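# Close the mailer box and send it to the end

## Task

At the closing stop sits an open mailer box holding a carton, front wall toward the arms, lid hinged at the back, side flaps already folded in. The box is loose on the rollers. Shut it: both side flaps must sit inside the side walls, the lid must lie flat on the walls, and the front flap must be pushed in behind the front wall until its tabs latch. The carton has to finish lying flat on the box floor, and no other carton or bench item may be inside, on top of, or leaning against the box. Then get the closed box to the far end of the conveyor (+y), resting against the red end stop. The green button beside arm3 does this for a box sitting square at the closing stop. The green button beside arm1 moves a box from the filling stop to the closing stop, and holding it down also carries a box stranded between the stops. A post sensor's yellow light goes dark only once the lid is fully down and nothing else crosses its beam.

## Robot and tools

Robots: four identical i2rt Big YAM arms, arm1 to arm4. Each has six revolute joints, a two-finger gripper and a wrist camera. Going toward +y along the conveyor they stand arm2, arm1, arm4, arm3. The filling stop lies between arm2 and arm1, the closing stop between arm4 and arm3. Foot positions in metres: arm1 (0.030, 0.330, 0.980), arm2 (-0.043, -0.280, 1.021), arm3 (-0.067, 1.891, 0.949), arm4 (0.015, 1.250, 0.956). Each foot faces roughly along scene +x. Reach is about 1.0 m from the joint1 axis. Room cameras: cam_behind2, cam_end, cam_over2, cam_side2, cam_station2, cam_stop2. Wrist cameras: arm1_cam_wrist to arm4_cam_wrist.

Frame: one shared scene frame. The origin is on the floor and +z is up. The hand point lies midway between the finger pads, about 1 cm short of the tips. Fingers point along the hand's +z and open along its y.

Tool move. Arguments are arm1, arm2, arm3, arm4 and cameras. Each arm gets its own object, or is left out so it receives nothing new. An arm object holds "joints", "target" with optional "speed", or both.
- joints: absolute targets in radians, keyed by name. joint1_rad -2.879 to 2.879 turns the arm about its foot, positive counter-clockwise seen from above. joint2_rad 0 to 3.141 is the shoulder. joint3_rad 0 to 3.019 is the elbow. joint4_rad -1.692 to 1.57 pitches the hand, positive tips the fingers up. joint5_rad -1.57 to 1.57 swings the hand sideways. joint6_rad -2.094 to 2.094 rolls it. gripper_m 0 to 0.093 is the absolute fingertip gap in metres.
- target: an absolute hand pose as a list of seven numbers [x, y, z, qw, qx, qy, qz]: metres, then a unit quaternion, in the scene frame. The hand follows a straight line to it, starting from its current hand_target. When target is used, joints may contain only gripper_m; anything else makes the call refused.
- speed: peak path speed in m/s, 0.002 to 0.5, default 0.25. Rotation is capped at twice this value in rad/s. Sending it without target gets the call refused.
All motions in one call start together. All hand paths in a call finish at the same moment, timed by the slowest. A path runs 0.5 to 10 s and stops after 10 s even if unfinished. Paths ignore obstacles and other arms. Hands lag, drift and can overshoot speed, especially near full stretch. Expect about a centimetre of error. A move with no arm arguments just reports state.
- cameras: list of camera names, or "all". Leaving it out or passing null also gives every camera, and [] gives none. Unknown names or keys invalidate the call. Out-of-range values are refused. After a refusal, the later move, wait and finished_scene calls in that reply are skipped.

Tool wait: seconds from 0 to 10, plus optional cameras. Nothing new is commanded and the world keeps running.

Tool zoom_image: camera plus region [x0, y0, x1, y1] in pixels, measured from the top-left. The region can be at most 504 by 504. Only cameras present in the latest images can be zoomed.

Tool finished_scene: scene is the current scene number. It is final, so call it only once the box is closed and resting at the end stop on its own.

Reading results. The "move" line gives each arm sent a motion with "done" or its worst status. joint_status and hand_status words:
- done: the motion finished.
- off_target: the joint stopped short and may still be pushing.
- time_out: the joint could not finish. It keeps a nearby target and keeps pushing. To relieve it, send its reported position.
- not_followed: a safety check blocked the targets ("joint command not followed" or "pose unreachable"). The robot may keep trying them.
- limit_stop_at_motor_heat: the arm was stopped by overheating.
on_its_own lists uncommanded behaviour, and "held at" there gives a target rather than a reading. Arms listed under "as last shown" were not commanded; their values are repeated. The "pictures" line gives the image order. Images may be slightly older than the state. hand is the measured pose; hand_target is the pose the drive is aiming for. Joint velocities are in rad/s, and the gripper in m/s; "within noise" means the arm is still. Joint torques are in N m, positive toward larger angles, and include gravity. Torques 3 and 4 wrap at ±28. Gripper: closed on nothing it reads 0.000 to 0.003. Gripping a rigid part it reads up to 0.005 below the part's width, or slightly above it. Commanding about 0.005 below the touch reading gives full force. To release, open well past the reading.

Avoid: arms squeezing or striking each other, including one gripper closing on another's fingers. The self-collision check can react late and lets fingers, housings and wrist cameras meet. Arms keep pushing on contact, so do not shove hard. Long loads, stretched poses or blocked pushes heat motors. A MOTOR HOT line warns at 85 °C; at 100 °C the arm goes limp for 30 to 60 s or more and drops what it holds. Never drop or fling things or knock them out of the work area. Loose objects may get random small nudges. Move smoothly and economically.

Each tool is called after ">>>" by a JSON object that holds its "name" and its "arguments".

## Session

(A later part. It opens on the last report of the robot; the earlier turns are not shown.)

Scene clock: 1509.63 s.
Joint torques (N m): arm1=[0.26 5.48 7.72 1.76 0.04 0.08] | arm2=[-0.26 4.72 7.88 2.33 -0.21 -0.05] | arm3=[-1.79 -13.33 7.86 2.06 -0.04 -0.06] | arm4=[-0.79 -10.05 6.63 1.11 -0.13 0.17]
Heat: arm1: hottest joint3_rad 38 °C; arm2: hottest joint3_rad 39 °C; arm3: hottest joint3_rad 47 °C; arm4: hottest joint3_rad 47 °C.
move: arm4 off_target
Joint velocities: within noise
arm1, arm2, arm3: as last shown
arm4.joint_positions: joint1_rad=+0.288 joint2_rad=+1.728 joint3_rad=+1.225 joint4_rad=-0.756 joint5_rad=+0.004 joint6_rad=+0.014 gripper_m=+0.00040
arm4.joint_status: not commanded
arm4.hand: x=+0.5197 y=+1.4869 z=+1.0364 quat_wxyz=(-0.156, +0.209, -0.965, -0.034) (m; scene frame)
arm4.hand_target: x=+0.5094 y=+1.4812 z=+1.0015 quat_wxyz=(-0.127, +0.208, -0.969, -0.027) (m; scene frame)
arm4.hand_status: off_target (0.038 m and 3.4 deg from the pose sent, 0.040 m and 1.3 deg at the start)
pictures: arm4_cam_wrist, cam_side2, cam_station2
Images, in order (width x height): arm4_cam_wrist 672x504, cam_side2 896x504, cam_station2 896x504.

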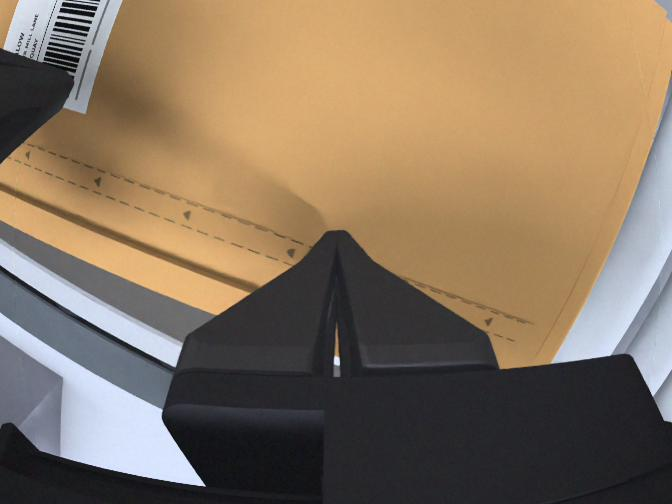

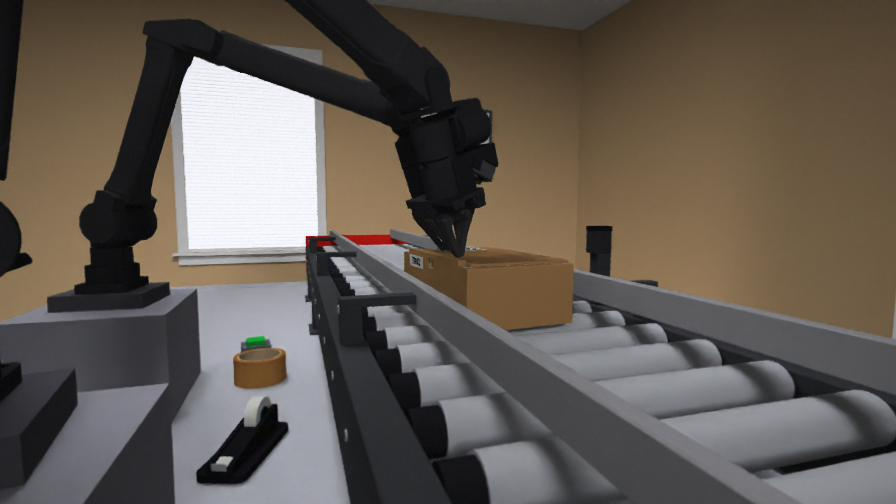

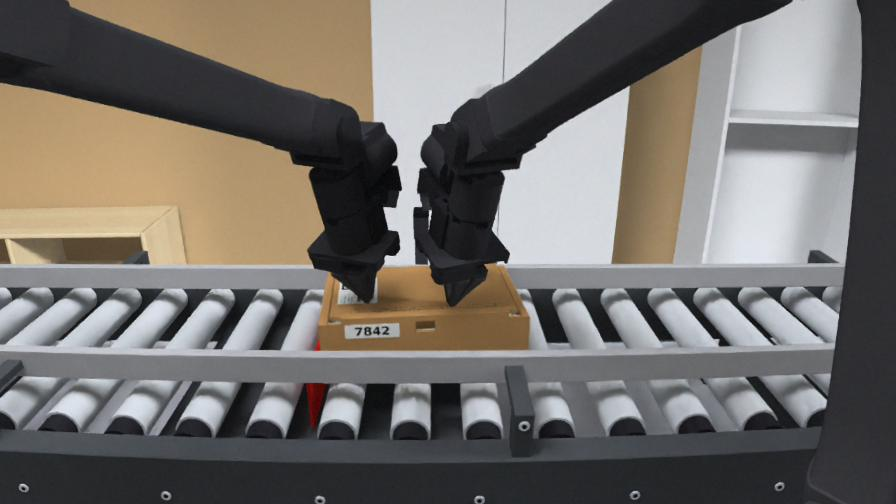

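>>> {"name": "move", "arguments": {"arm4": {"target": [0.511, 1.482, 0.975, 0.1276, -0.2078, 0.9694, 0.02735], "speed": 0.08}, "arm3": {"target": [0.515, 1.588, 0.985, 0.1273, 0.2188, 0.9669, -0.0288], "speed": 0.08}, "cameras": ["cam_side2", "cam_station2"]}}

>>> {"name": "zoom_image", "arguments": {"camera": "cam_side2", "region": [390, 190, 600, 340]}}

>>> {"name": "zoom_image", "arguments": {"camera": "cam_station2", "region": [290, 220, 560, 380]}}

Scene clock: 1526.07 s.
Joint torques (N m): arm1=[0.21 5.71 7.75 1.77 0.05 0.1] | arm2=[-0.38 4.72 7.86 2.32 -0.21 -0.05] | arm3=[-1.49 -12.4 6.58 2.28 -0.06 -0.06] | arm4=[-0.79 -7.65 5.75 1.14 -0.12 0.17]
Heat: arm1: hottest joint3_rad 38 °C; arm2: hottest joint3_rad 39 °C; arm3: hottest joint3_rad 46 °C; arm4: hottest joint3_rad 45 °C.
move: arm3 off_target; arm4 off_target
Joint velocities: within noise
arm1.joint_positions: joint1_rad=+0.141 joint2_rad=+0.424 joint3_rad=+1.369 joint4_rad=-1.152 joint5_rad=+0.141 joint6_rad=-0.395 gripper_m=+0.09396
arm1.joint_status: not commanded
arm1.hand: x=+0.1935 y=+0.3358 z=+1.5886 quat_wxyz=(-0.626, +0.190, -0.749, +0.104) (m; scene frame)
arm1.hand_target: x=+0.1892 y=+0.3347 z=+1.5990 quat_wxyz=(-0.636, +0.187, -0.742, +0.104) (m; scene frame)
arm1.hand_status: not commanded
arm2.joint_positions: joint1_rad=+0.016 joint2_rad=+0.445 joint3_rad=+1.415 joint4_rad=-1.206 joint5_rad=-0.131 joint6_rad=-0.177 gripper_m=+0.09396
arm2.joint_status: not commanded
arm2.hand: x=+0.1259 y=-0.2820 z=+1.6325 quat_wxyz=(-0.616, +0.065, -0.785, +0.032) (m; scene frame)
arm2.hand_target: x=+0.1212 y=-0.2816 z=+1.6411 quat_wxyz=(-0.624, +0.065, -0.778, +0.034) (m; scene frame)
arm2.hand_status: not commanded
arm3.joint_positions: joint1_rad=-0.385 joint2_rad=+1.960 joint3_rad=+1.590 joint4_rad=-0.872 joint5_rad=-0.016 joint6_rad=-0.028 gripper_m=+0.00063
arm3.joint_status: not commanded
arm3.hand: x=+0.5279 y=+1.5951 z=+1.0347 quat_wxyz=(-0.161, -0.212, -0.963, +0.036) (m; scene frame)
arm3.hand_target: x=+0.5127 y=+1.5898 z=+0.9869 quat_wxyz=(-0.127, -0.219, -0.967, +0.028) (m; scene frame)
arm3.hand_status: off_target (0.052 m and 4.1 deg from the pose sent, 0.054 m and 2.6 deg at the start)
arm4.joint_positions: joint1_rad=+0.288 joint2_rad=+1.724 joint3_rad=+1.204 joint4_rad=-0.695 joint5_rad=+0.004 joint6_rad=+0.014 gripper_m=+0.00040
arm4.joint_status: not commanded
arm4.hand: x=+0.5247 y=+1.4892 z=+1.0349 quat_wxyz=(-0.177, +0.208, -0.961, -0.038) (m; scene frame)
arm4.hand_target: x=+0.5071 y=+1.4801 z=+0.9790 quat_wxyz=(-0.128, +0.208, -0.969, -0.027) (m; scene frame)
arm4.hand_status: off_target (0.062 m and 5.9 deg from the pose sent, 0.062 m and 3.4 deg at the start)
pictures: cam_side2, cam_station2
Images, in order (width x height): cam_side2 896x504, cam_station2 896x504.

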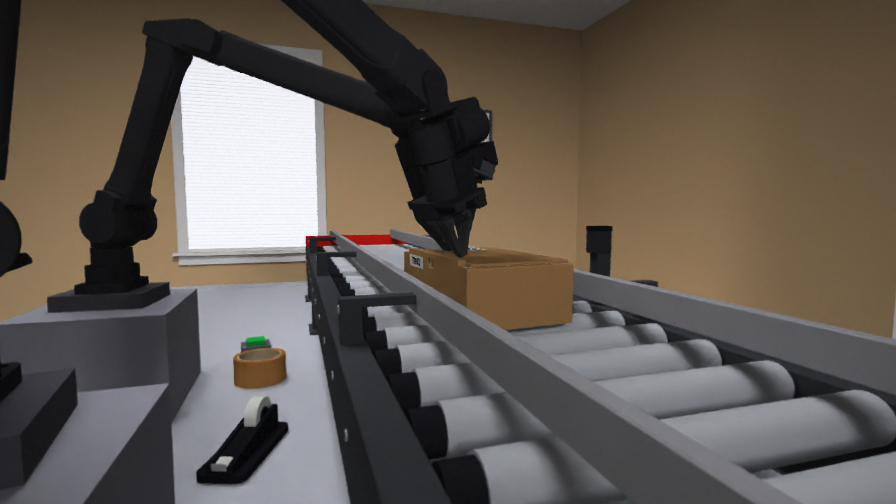

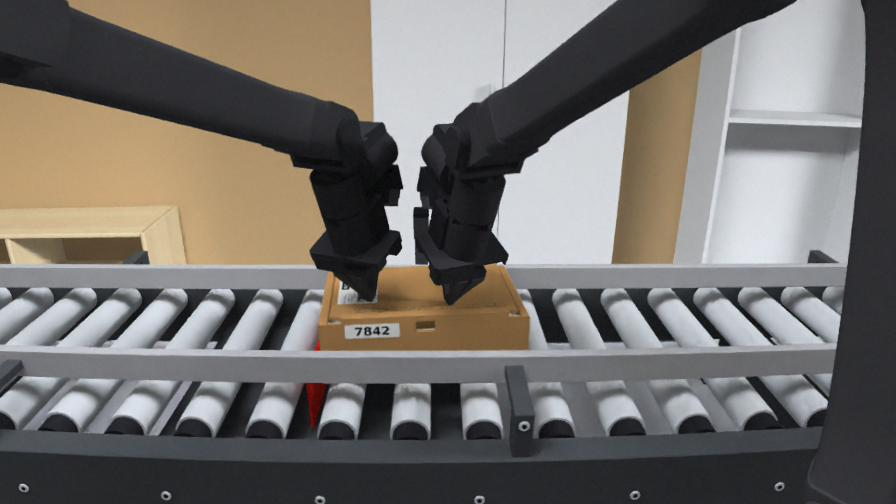

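Scaled by 2.400 from the camera's 896x504 image, which has a finer 1280x720 frame.

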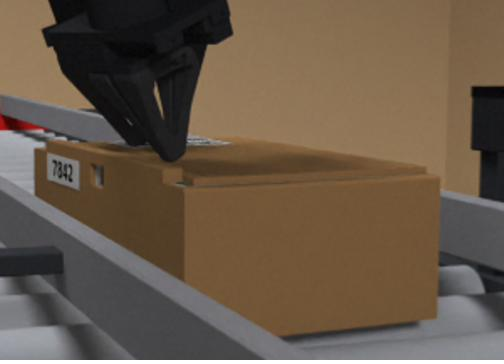

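Scaled by 1.867 from the camera's 896x504 image, which has a finer 1280x720 frame.

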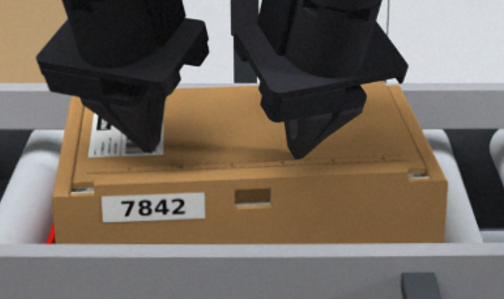

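>>> {"name": "move", "arguments": {"arm4": {"target": [0.45, 1.44, 1.15, 0.1276, -0.2078, 0.9694, 0.02735], "speed": 0.15}, "cameras": ["cam_side2", "cam_station2", "arm4_cam_wrist"]}}

>>> {"name": "zoom_image", "arguments": {"camera": "cam_side2", "region": [390, 190, 600, 340]}}

Scene clock: 1537.10 s.
Joint torques (N m): arm1=[0.15 5.48 7.66 1.73 0.03 0.1] | arm2=[-0.26 4.66 7.87 2.32 -0.21 -0.04] | arm3=[-1.49 -12.28 6.58 2.09 -0.04 -0.05] | arm4=[-1.79 -10.7 14.54 0.03 -0.24 0.06]
Heat: arm1: hottest joint3_rad 38 °C; arm2: hottest joint3_rad 39 °C; arm3: hottest joint3_rad 46 °C; arm4: hottest joint3_rad 44 °C.
move: arm4 off_target
Joint velocities: within noise
arm1, arm2: as last shown
arm3.joint_positions: joint1_rad=-0.387 joint2_rad=+1.960 joint3_rad=+1.590 joint4_rad=-0.867 joint5_rad=-0.017 joint6_rad=-0.028 gripper_m=+0.00063
arm3.joint_status: not commanded
arm3.hand: x=+0.5282 y=+1.5934 z=+1.0351 quat_wxyz=(-0.164, -0.213, -0.963, +0.036) (m; scene frame)
arm3.hand_target: x=+0.5127 y=+1.5897 z=+0.9869 quat_wxyz=(-0.127, -0.219, -0.967, +0.028) (m; scene frame)
arm3.hand_status: not commanded
arm4.joint_positions: joint1_rad=+0.273 joint2_rad=+1.453 joint3_rad=+1.162 joint4_rad=-1.081 joint5_rad=+0.000 joint6_rad=-0.001 gripper_m=+0.00040
arm4.joint_status: not commanded
arm4.hand: x=+0.4320 y=+1.4388 z=+1.1240 quat_wxyz=(-0.102, +0.211, -0.972, -0.021) (m; scene frame)
arm4.hand_target: x=+0.4488 y=+1.4396 z=+1.1502 quat_wxyz=(-0.128, +0.208, -0.969, -0.027) (m; scene frame)
arm4.hand_status: off_target (0.032 m and 3.1 deg from the pose sent, 0.146 m and 5.9 deg at the start)
pictures: arm4_cam_wrist, cam_side2, cam_station2
Images, in order (width x height): arm4_cam_wrist 672x504, cam_side2 896x504, cam_station2 896x504.

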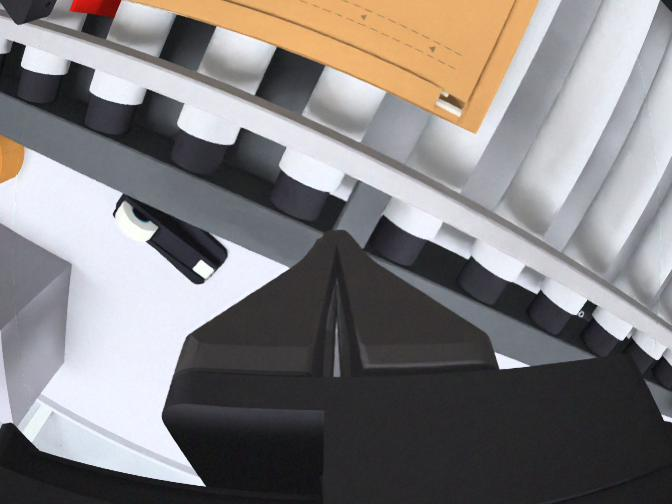

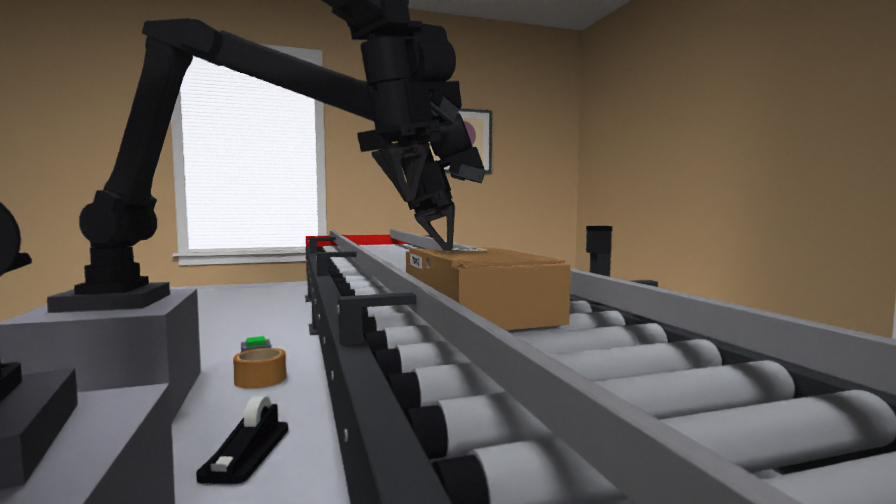

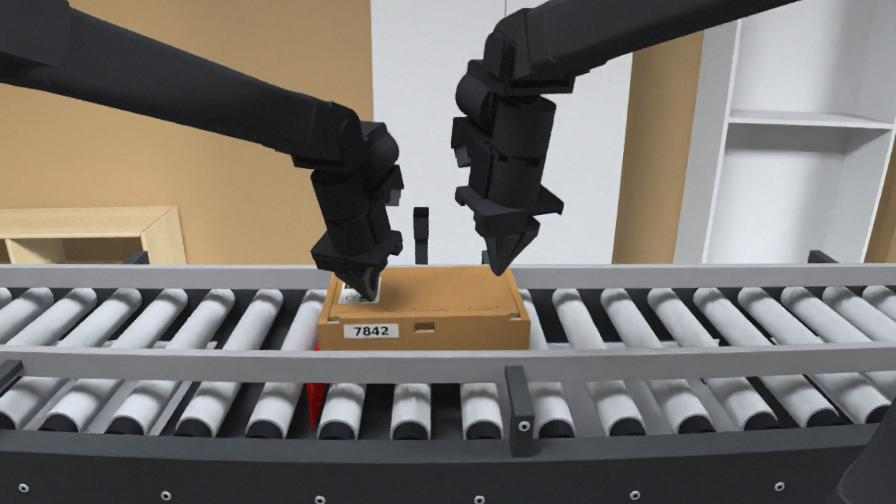

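Scaled by 2.400 from the camera's 896x504 image, which has a finer 1280x720 frame.

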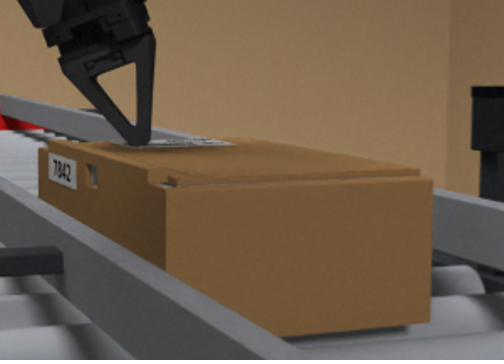

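>>> {"name": "move", "arguments": {"arm3": {"target": [0.528, 1.594, 1.10, 0.1273, 0.2188, 0.9669, -0.0288], "speed": 0.15}, "cameras": ["cam_side2", "cam_station2", "cam_stop2"]}}

>>> {"name": "zoom_image", "arguments": {"camera": "cam_side2", "region": [390, 190, 600, 340]}}

Scene clock: 1545.57 s.
Joint torques (N m): arm1=[0.21 5.77 7.71 1.73 0.06 0.1] | arm2=[-0.32 4.72 7.87 2.29 -0.2 -0.05] | arm3=[-0.32 -17.85 12.31 1.1 0.12 0.08] | arm4=[-1.79 -10.7 14.54 0.06 -0.23 0.06]
Heat: arm1: hottest joint3_rad 38 °C; arm2: hottest joint3_rad 39 °C; arm3: hottest joint3_rad 46 °C; arm4: hottest joint3_rad 45 °C.
move: arm3 off_target
Joint velocities: within noise
arm1, arm2, arm4: as last shown
arm3.joint_positions: joint1_rad=-0.387 joint2_rad=+1.959 joint3_rad=+1.716 joint4_rad=-1.118 joint5_rad=-0.016 joint6_rad=-0.025 gripper_m=+0.00063
arm3.joint_status: not commanded
arm3.hand: x=+0.5146 y=+1.6004 z=+1.0729 quat_wxyz=(-0.104, -0.217, -0.970, +0.021) (m; scene frame)
arm3.hand_target: x=+0.5269 y=+1.5945 z=+1.1001 quat_wxyz=(-0.128, -0.219, -0.967, +0.029) (m; scene frame)
arm3.hand_status: off_target (0.031 m and 2.9 deg from the pose sent, 0.065 m and 4.3 deg at the start)
arm4.hand: x=+0.4320 y=+1.4388 z=+1.1240 quat_wxyz=(-0.101, +0.211, -0.972, -0.021) (m; scene frame)
arm4.hand_target: x=+0.4488 y=+1.4395 z=+1.1502 quat_wxyz=(-0.128, +0.208, -0.969, -0.027) (m; scene frame)
pictures: cam_side2, cam_station2, cam_stop2
Images, in order (width x height): cam_side2 896x504, cam_station2 896x504, cam_stop2 896x504.

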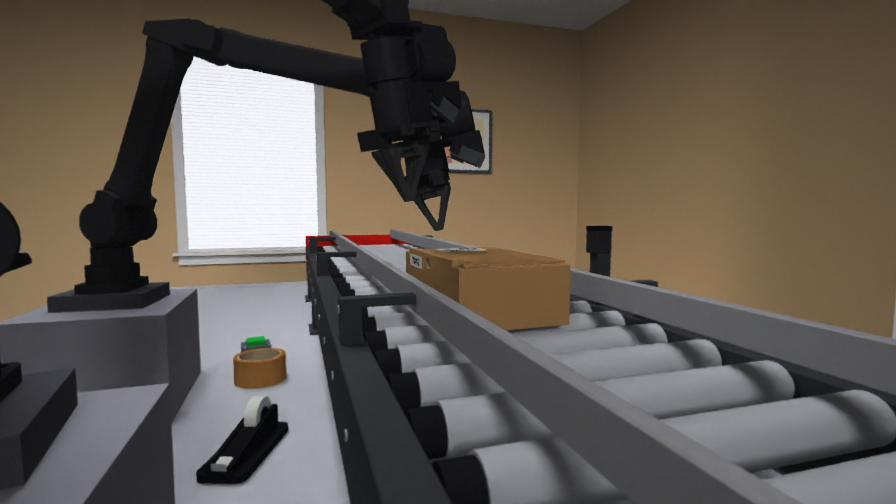

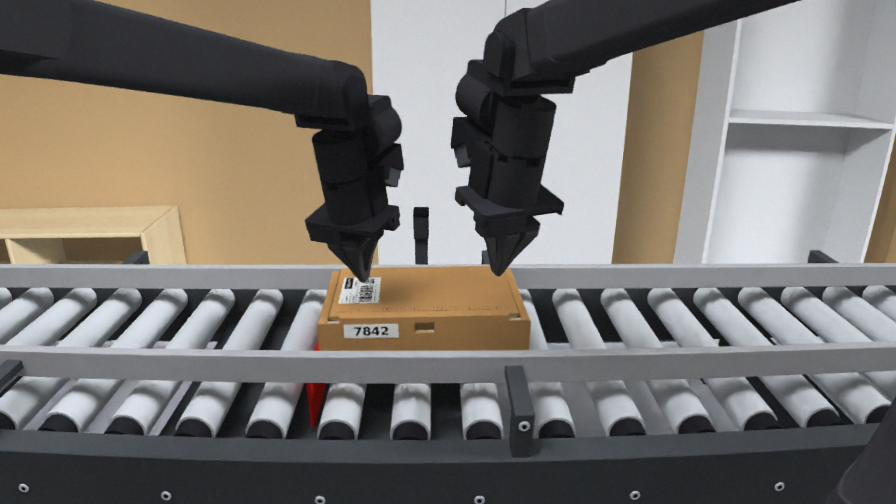

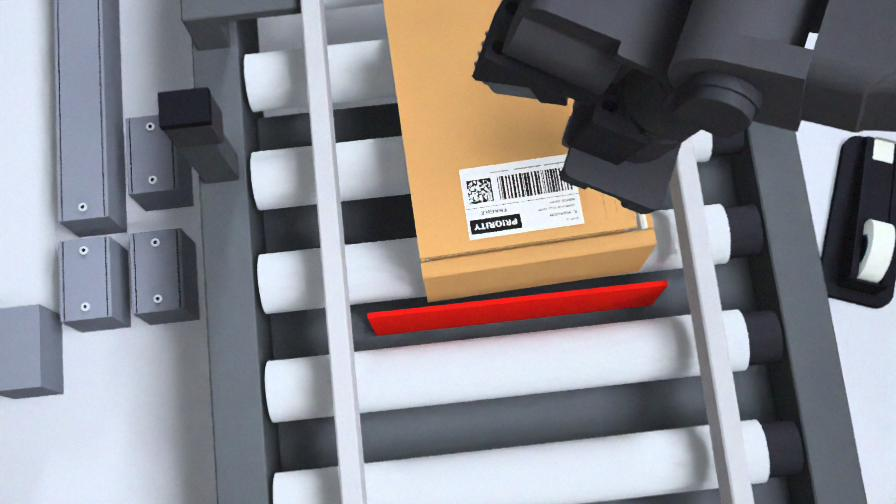

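Scaled by 2.400 from the camera's 896x504 image, which has a finer 1280x720 frame.

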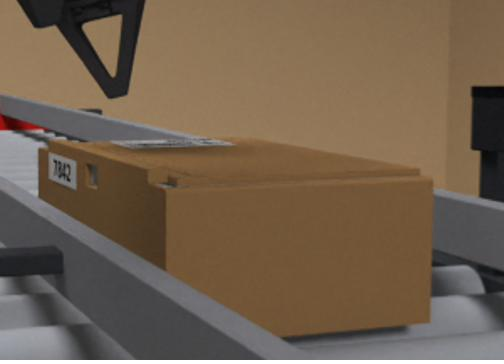

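>>> {"name": "zoom_image", "arguments": {"camera": "cam_stop2", "region": [350, 200, 700, 360]}}

>>> {"name": "zoom_image", "arguments": {"camera": "cam_station2", "region": [290, 250, 560, 440]}}

>>> {"name": "move", "arguments": {"cameras": ["cam_over2", "arm3_cam_wrist", "arm4_cam_wrist", "cam_behind2", "cam_end"]}}

Scaled by 1.440 from the camera's 896x504 image, which has a finer 1280x720 frame.

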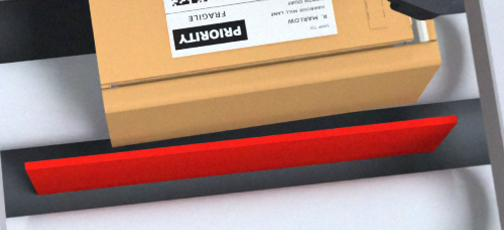

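Scaled by 1.867 from the camera's 896x504 image, which has a finer 1280x720 frame.

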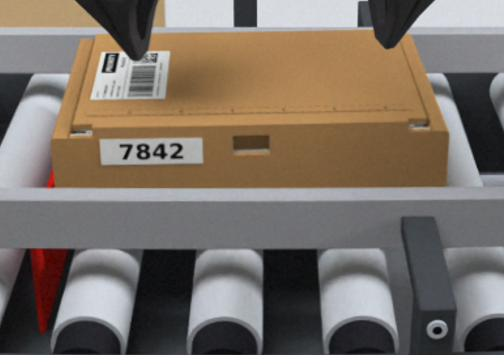

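Scene clock: 1553.93 s.
Joint torques (N m): arm1=[0.26 5.66 7.76 1.77 0.03 0.1] | arm2=[-0.26 4.72 7.88 2.3 -0.2 -0.05] | arm3=[-0.26 -18.08 12.25 1.01 0.12 0.06] | arm4=[-1.79 -10.7 14.56 0.06 -0.24 0.06]
Heat: arm1: hottest joint3_rad 38 °C; arm2: hottest joint3_rad 39 °C; arm3: hottest joint3_rad 49 °C; arm4: hottest joint3_rad 45 °C.
Joint velocities: within noise
arm1.joint_positions: joint1_rad=+0.141 joint2_rad=+0.424 joint3_rad=+1.369 joint4_rad=-1.152 joint5_rad=+0.141 joint6_rad=-0.395 gripper_m=+0.09396
arm1.joint_status: not commanded
arm1.hand: x=+0.1935 y=+0.3358 z=+1.5886 quat_wxyz=(-0.626, +0.190, -0.749, +0.104) (m; scene frame)
arm1.hand_target: x=+0.1892 y=+0.3347 z=+1.5990 quat_wxyz=(-0.636, +0.187, -0.742, +0.104) (m; scene frame)
arm1.hand_status: not commanded
arm2.joint_positions: joint1_rad=+0.016 joint2_rad=+0.445 joint3_rad=+1.415 joint4_rad=-1.206 joint5_rad=-0.131 joint6_rad=-0.177 gripper_m=+0.09396
arm2.joint_status: not commanded
arm2.hand: x=+0.1259 y=-0.2820 z=+1.6325 quat_wxyz=(-0.616, +0.065, -0.785, +0.032) (m; scene frame)
arm2.hand_target: x=+0.1212 y=-0.2816 z=+1.6411 quat_wxyz=(-0.624, +0.065, -0.778, +0.034) (m; scene frame)
arm2.hand_status: not commanded
arm3.joint_positions: joint1_rad=-0.387 joint2_rad=+1.959 joint3_rad=+1.716 joint4_rad=-1.118 joint5_rad=-0.016 joint6_rad=-0.025 gripper_m=+0.00063
arm3.joint_status: not commanded
arm3.hand: x=+0.5145 y=+1.6004 z=+1.0729 quat_wxyz=(-0.104, -0.217, -0.970, +0.021) (m; scene frame)
arm3.hand_target: x=+0.5269 y=+1.5945 z=+1.1001 quat_wxyz=(-0.128, -0.219, -0.967, +0.029) (m; scene frame)
arm3.hand_status: off_target (0.031 m and 2.9 deg from the pose sent, 0.065 m and 4.3 deg at the start)
arm4.joint_positions: joint1_rad=+0.273 joint2_rad=+1.453 joint3_rad=+1.162 joint4_rad=-1.081 joint5_rad=+0.000 joint6_rad=-0.001 gripper_m=+0.00040
arm4.joint_status: not commanded
arm4.hand: x=+0.4320 y=+1.4388 z=+1.1240 quat_wxyz=(-0.101, +0.211, -0.972, -0.021) (m; scene frame)
arm4.hand_target: x=+0.4488 y=+1.4395 z=+1.1502 quat_wxyz=(-0.128, +0.208, -0.969, -0.027) (m; scene frame)
arm4.hand_status: not commanded
pictures: arm3_cam_wrist, arm4_cam_wrist, cam_behind2, cam_end, cam_over2
Images, in order (width x height): arm3_cam_wrist 672x504, arm4_cam_wrist 672x504, cam_behind2 896x504, cam_end 896x504, cam_over2 896x504.

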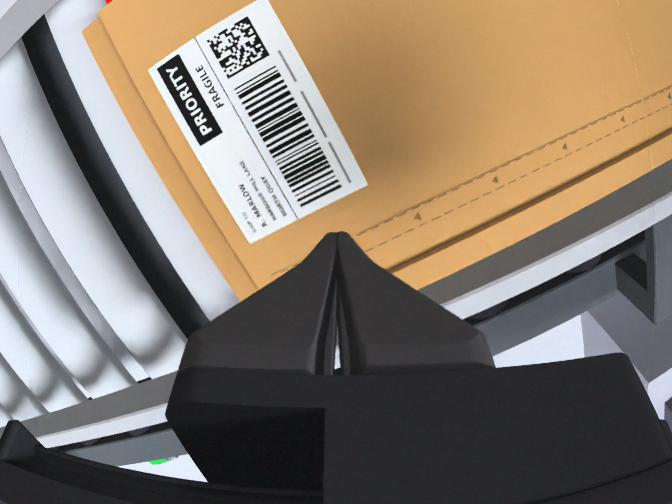

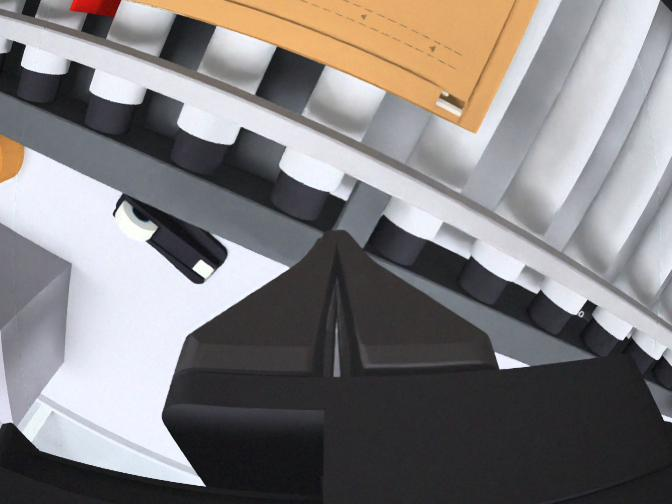

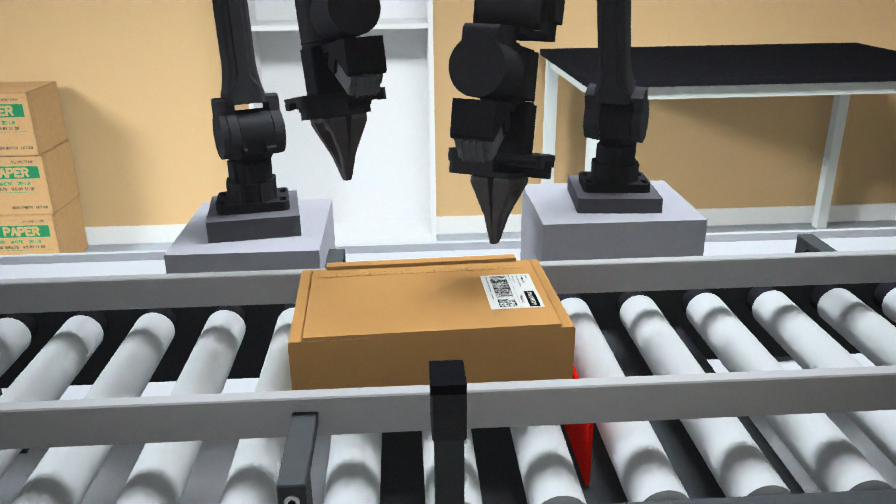

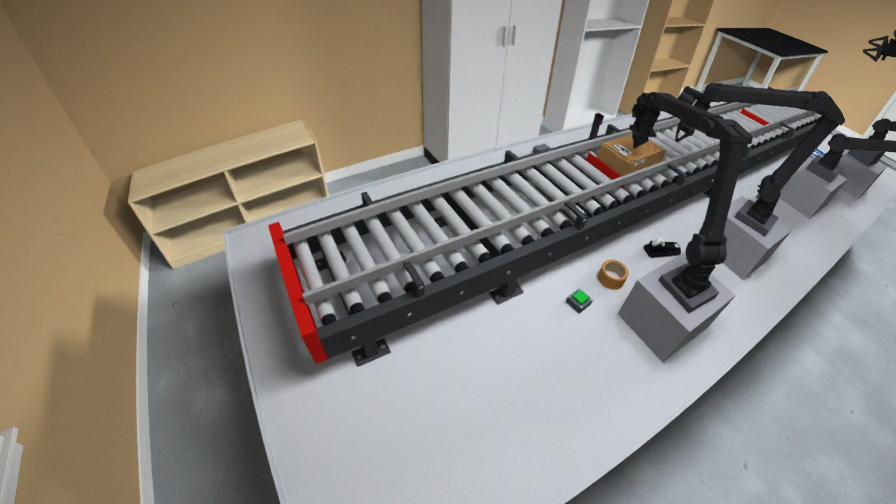

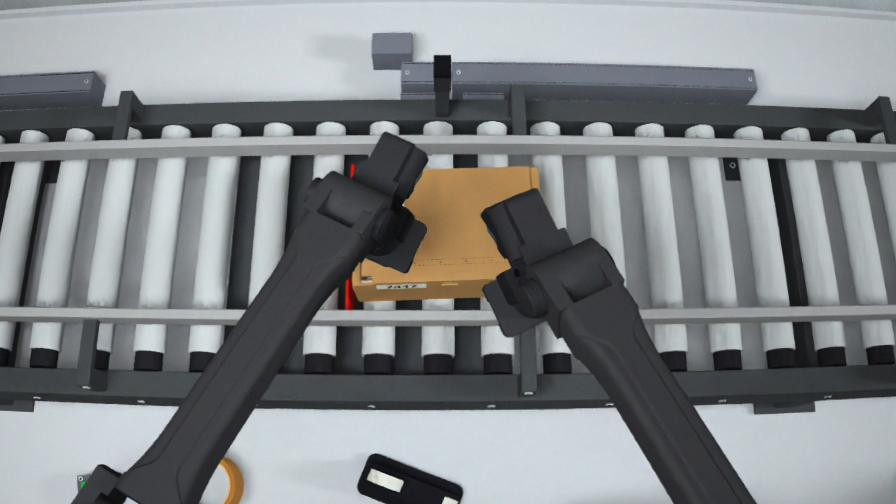

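>>> {"name": "move", "arguments": {"arm3": {"target": [0.40, 1.74, 1.2, 0.08668, -0.10413, 0.99073, 0.00911], "speed": 0.25}, "arm4": {"target": [0.56, 1.37, 1.13, 0.1296, -0.11825, 0.98436, 0.01557], "speed": 0.2}, "cameras": ["cam_side2", "arm3_cam_wrist", "arm4_cam_wrist", "cam_over2"]}}

Scene clock: 1583.63 s.
Joint torques (N m): arm1=[0.21 5.6 7.76 1.78 0.03 0.1] | arm2=[-0.32 4.78 7.87 2.33 -0.21 -0.05] | arm3=[0.5 -11.34 8.87 0.92 -0.31 -0.1] | arm4=[-1.49 -12.22 14.86 0.65 -0.23 0.09]
Heat: arm1: hottest joint3_rad 38 °C; arm2: hottest joint3_rad 39 °C; arm3: hottest joint3_rad 54 °C; arm4: hottest joint3_rad 47 °C.
move: arm3 done; arm4 off_target
Joint velocities: within noise
arm1, arm2: as last shown
arm3.joint_positions: joint1_rad=-0.280 joint2_rad=+1.534 joint3_rad=+1.477 joint4_rad=-1.365 joint5_rad=-0.095 joint6_rad=-0.543 gripper_m=+0.00063
arm3.joint_status: not commanded
arm3.hand: x=+0.4007 y=+1.7328 z=+1.1969 quat_wxyz=(-0.087, +0.094, -0.992, -0.007) (m; scene frame)
arm3.hand_target: x=+0.4000 y=+1.7399 z=+1.1999 quat_wxyz=(-0.087, +0.104, -0.991, -0.009) (m; scene frame)
arm3.hand_status: done (0.008 m and 1.2 deg from the pose sent, 0.221 m and 37.3 deg at the start)
arm4.joint_positions: joint1_rad=+0.074 joint2_rad=+1.656 joint3_rad=+1.363 joint4_rad=-1.079 joint5_rad=-0.002 joint6_rad=-0.016 gripper_m=+0.00040
arm4.joint_status: not commanded
arm4.hand: x=+0.5362 y=+1.3698 z=+1.1118 quat_wxyz=(-0.103, +0.120, -0.987, -0.012) (m; scene frame)
arm4.hand_target: x=+0.5585 y=+1.3696 z=+1.1305 quat_wxyz=(-0.130, +0.118, -0.984, -0.015) (m; scene frame)
arm4.hand_status: off_target (0.030 m and 3.1 deg from the pose sent, 0.145 m and 11.2 deg at the start)
pictures: arm3_cam_wrist, arm4_cam_wrist, cam_over2, cam_side2
Images, in order (width x height): arm3_cam_wrist 672x504, arm4_cam_wrist 672x504, cam_over2 896x504, cam_side2 896x504.

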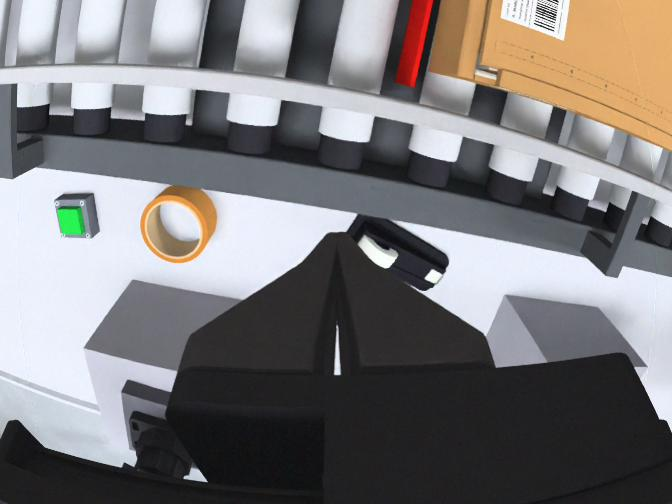

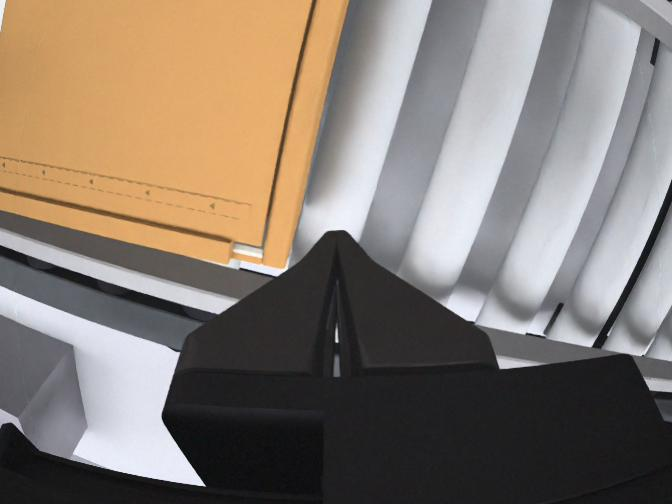

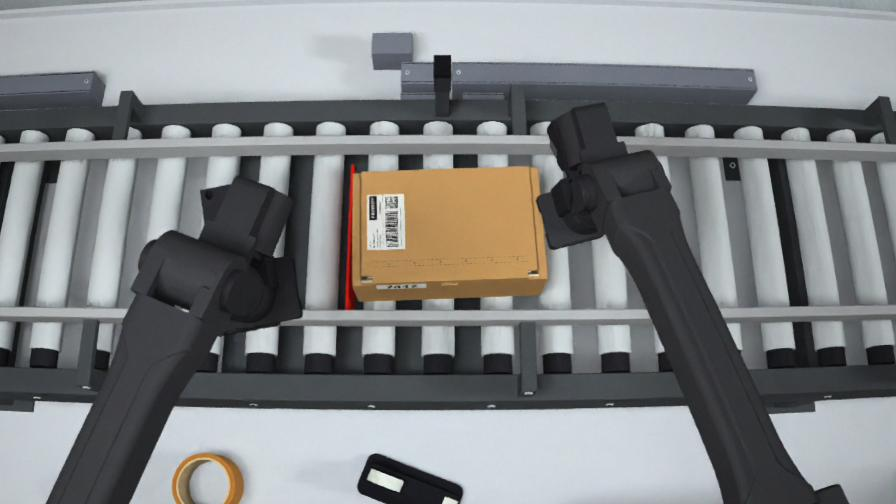

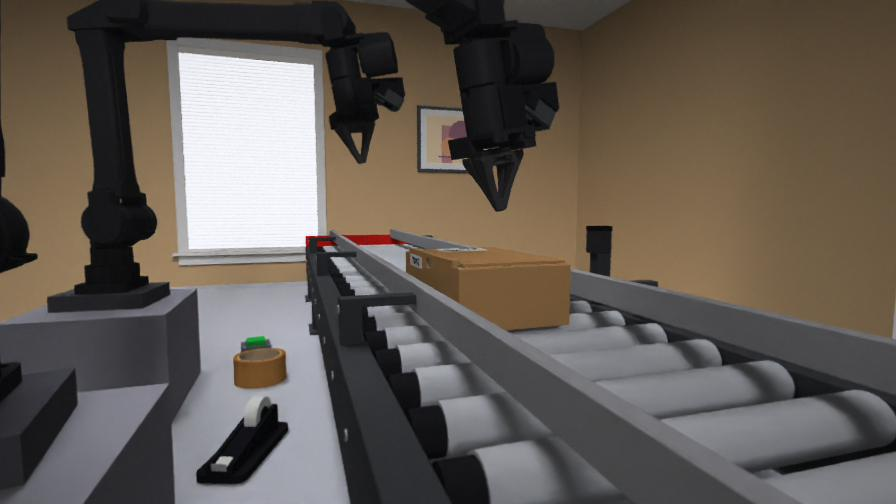

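>>> {"name": "move", "arguments": {"arm3": {"target": [0.265, 1.95, 1.06, 0.08668, -0.10413, 0.99073, 0.00911], "speed": 0.25}, "arm4": {"target": [0.563, 1.373, 1.0, 0.1296, -0.11825, 0.98436, 0.01557], "speed": 0.15}, "cameras": ["cam_side2", "arm3_cam_wrist", "arm4_cam_wrist", "cam_over2"]}}

Scene clock: 1614.00 s.
Joint torques (N m): arm1=[0.26 5.66 7.75 1.78 0.04 0.1] | arm2=[-0.32 4.78 7.87 2.32 -0.21 -0.04] | arm3=[0.79 -5.89 8.24 1.83 0.12 0.09] | arm4=[-1.14 -13.63 8.84 0.88 -0.21 0.13]
Heat: arm1: hottest joint3_rad 38 °C; arm2: hottest joint3_rad 39 °C; arm3: hottest joint3_rad 49 °C; arm4: hottest joint3_rad 49 °C.
move: arm3 done; arm4 done
Joint velocities: within noise
arm1, arm2: as last shown
arm3.joint_positions: joint1_rad=+0.236 joint2_rad=+1.203 joint3_rad=+0.774 joint4_rad=-0.995 joint5_rad=-0.018 joint6_rad=-0.046 gripper_m=+0.00063
arm3.joint_status: not commanded
arm3.hand: x=+0.2617 y=+1.9453 z=+1.0546 quat_wxyz=(-0.073, +0.101, -0.992, -0.010) (m; scene frame)
arm3.hand_target: x=+0.2649 y=+1.9499 z=+1.0599 quat_wxyz=(-0.087, +0.104, -0.991, -0.009) (m; scene frame)
arm3.hand_status: done (0.008 m and 1.7 deg from the pose sent, 0.290 m and 1.2 deg at the start)
arm4.joint_positions: joint1_rad=+0.074 joint2_rad=+1.804 joint3_rad=+1.244 joint4_rad=-0.764 joint5_rad=-0.002 joint6_rad=-0.016 gripper_m=+0.00040
arm4.joint_status: not commanded
arm4.hand: x=+0.5596 y=+1.3752 z=+1.0031 quat_wxyz=(-0.127, +0.120, -0.985, -0.015) (m; scene frame)
arm4.hand_target: x=+0.5629 y=+1.3730 z=+1.0000 quat_wxyz=(-0.129, +0.118, -0.984, -0.016) (m; scene frame)
arm4.hand_status: done (0.005 m and 0.4 deg from the pose sent, 0.115 m and 3.1 deg at the start)
pictures: arm3_cam_wrist, arm4_cam_wrist, cam_over2, cam_side2
Images, in order (width x height): arm3_cam_wrist 672x504, arm4_cam_wrist 672x504, cam_over2 896x504, cam_side2 896x504.

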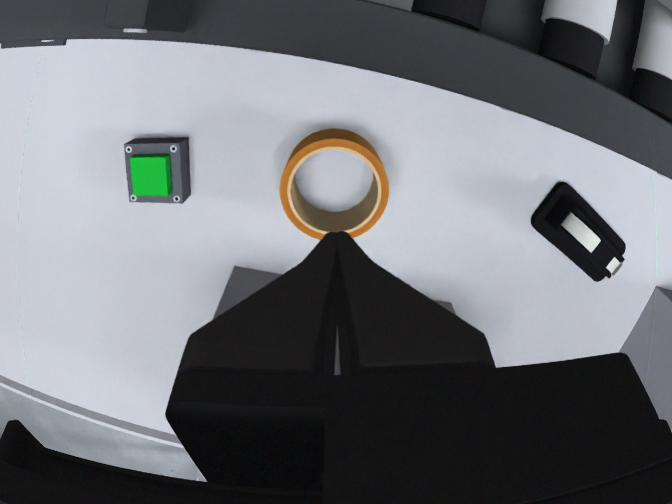

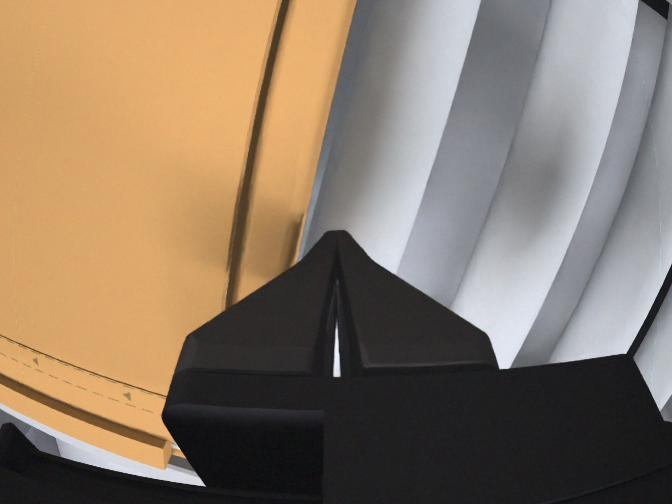

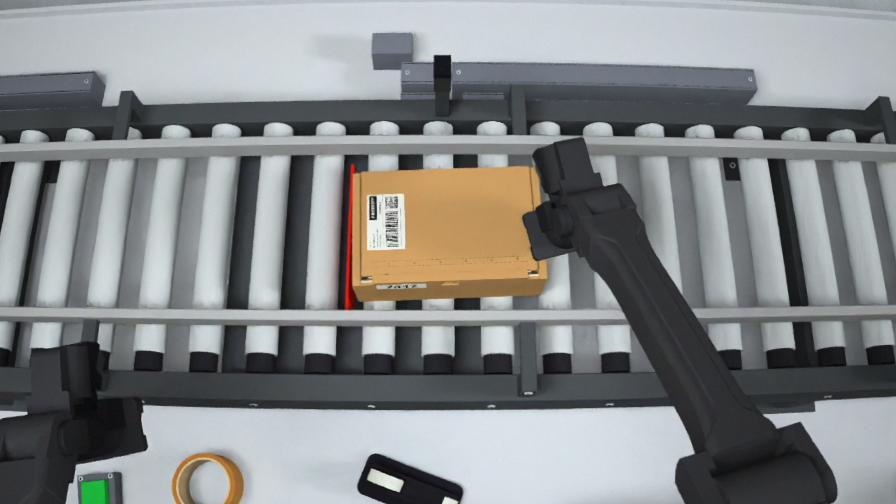

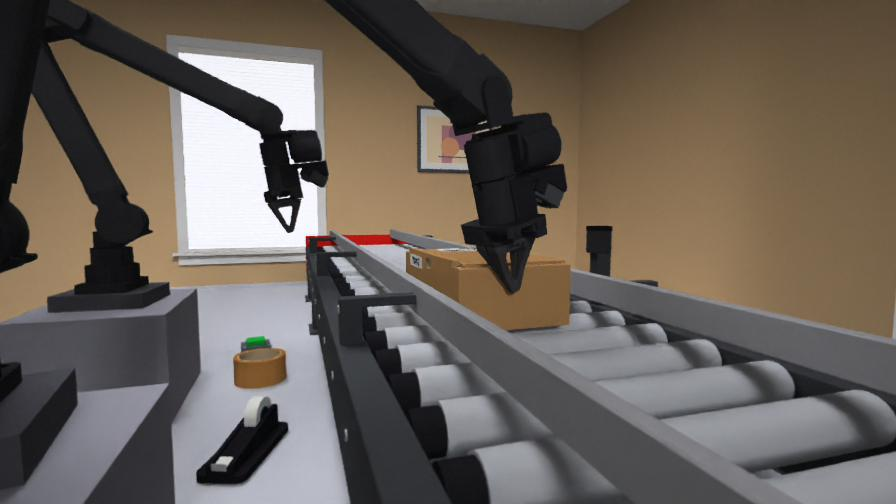

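>>> {"name": "move", "arguments": {"arm3": {"target": [0.235, 2.10, 1.04, 0.08419, -0.25783, 0.96225, 0.02256], "speed": 0.25}, "arm4": {"target": [0.563, 1.405, 1.0, 0.1296, -0.11825, 0.98436, 0.01557], "speed": 0.06}, "cameras": ["cam_side2", "arm3_cam_wrist", "arm4_cam_wrist", "cam_over2"]}}

Scene clock: 1675.43 s.
Joint torques (N m): arm1=[0.09 5.3 7.77 1.8 0.04 0.11] | arm2=[-0.32 4.66 7.86 2.32 -0.21 -0.05] | arm3=[0.38 -4.48 11.03 1.77 0.16 0.09] | arm4=[1.26 -12.69 10.96 0.58 -0.35 0.2]
Heat: arm1: hottest joint3_rad 39 °C; arm2: hottest joint3_rad 39 °C; arm3: hottest joint3_rad 46 °C; arm4: hottest joint3_rad 46 °C.
move: arm3 off_target; arm4 off_target
Joint velocities: within noise
arm1, arm2: as last shown
arm3.joint_positions: joint1_rad=+0.682 joint2_rad=+1.281 joint3_rad=+0.765 joint4_rad=-0.920 joint5_rad=+0.005 joint6_rad=+0.080 gripper_m=+0.00063
arm3.joint_status: not commanded
arm3.hand: x=+0.2179 y=+2.0846 z=+1.0279 quat_wxyz=(-0.063, +0.257, -0.964, -0.017) (m; scene frame)
arm3.hand_target: x=+0.2342 y=+2.0995 z=+1.0406 quat_wxyz=(-0.084, +0.258, -0.962, -0.023) (m; scene frame)
arm3.hand_status: off_target (0.026 m and 2.5 deg from the pose sent, 0.158 m and 18.4 deg at the start)
arm4.joint_positions: joint1_rad=+0.100 joint2_rad=+1.807 joint3_rad=+1.244 joint4_rad=-0.764 joint5_rad=+0.017 joint6_rad=+0.033 gripper_m=+0.00039
arm4.joint_status: not commanded
arm4.hand: x=+0.5567 y=+1.3861 z=+1.0015 quat_wxyz=(-0.126, +0.108, -0.986, -0.010) (m; scene frame)
arm4.hand_target: x=+0.5623 y=+1.4047 z=+1.0001 quat_wxyz=(-0.129, +0.118, -0.984, -0.016) (m; scene frame)
arm4.hand_status: off_target (0.020 m and 1.4 deg from the pose sent, 0.030 m and 0.4 deg at the start)
pictures: arm3_cam_wrist, arm4_cam_wrist, cam_over2, cam_side2
Images, in order (width x height): arm3_cam_wrist 672x504, arm4_cam_wrist 672x504, cam_over2 896x504, cam_side2 896x504.

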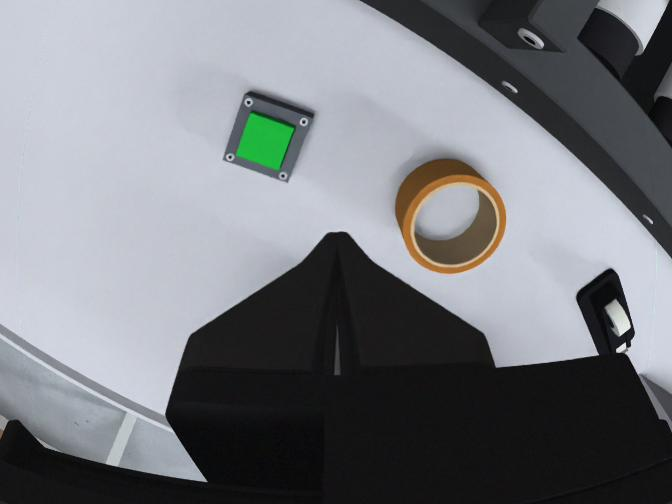

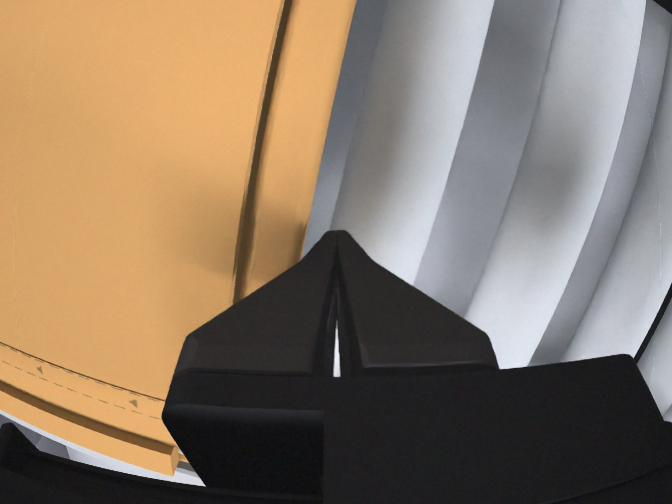

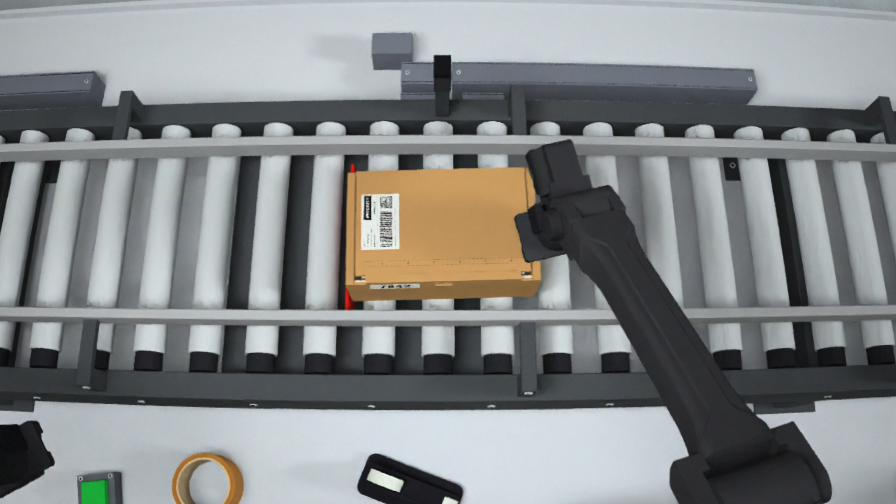

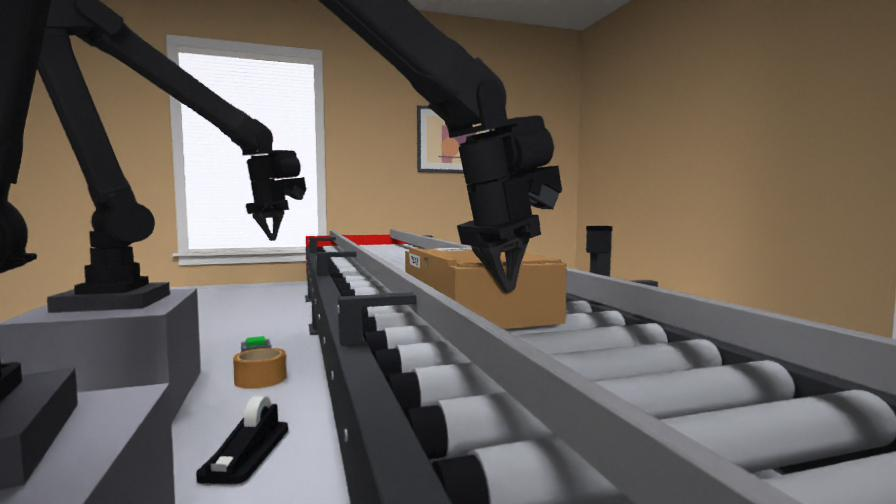

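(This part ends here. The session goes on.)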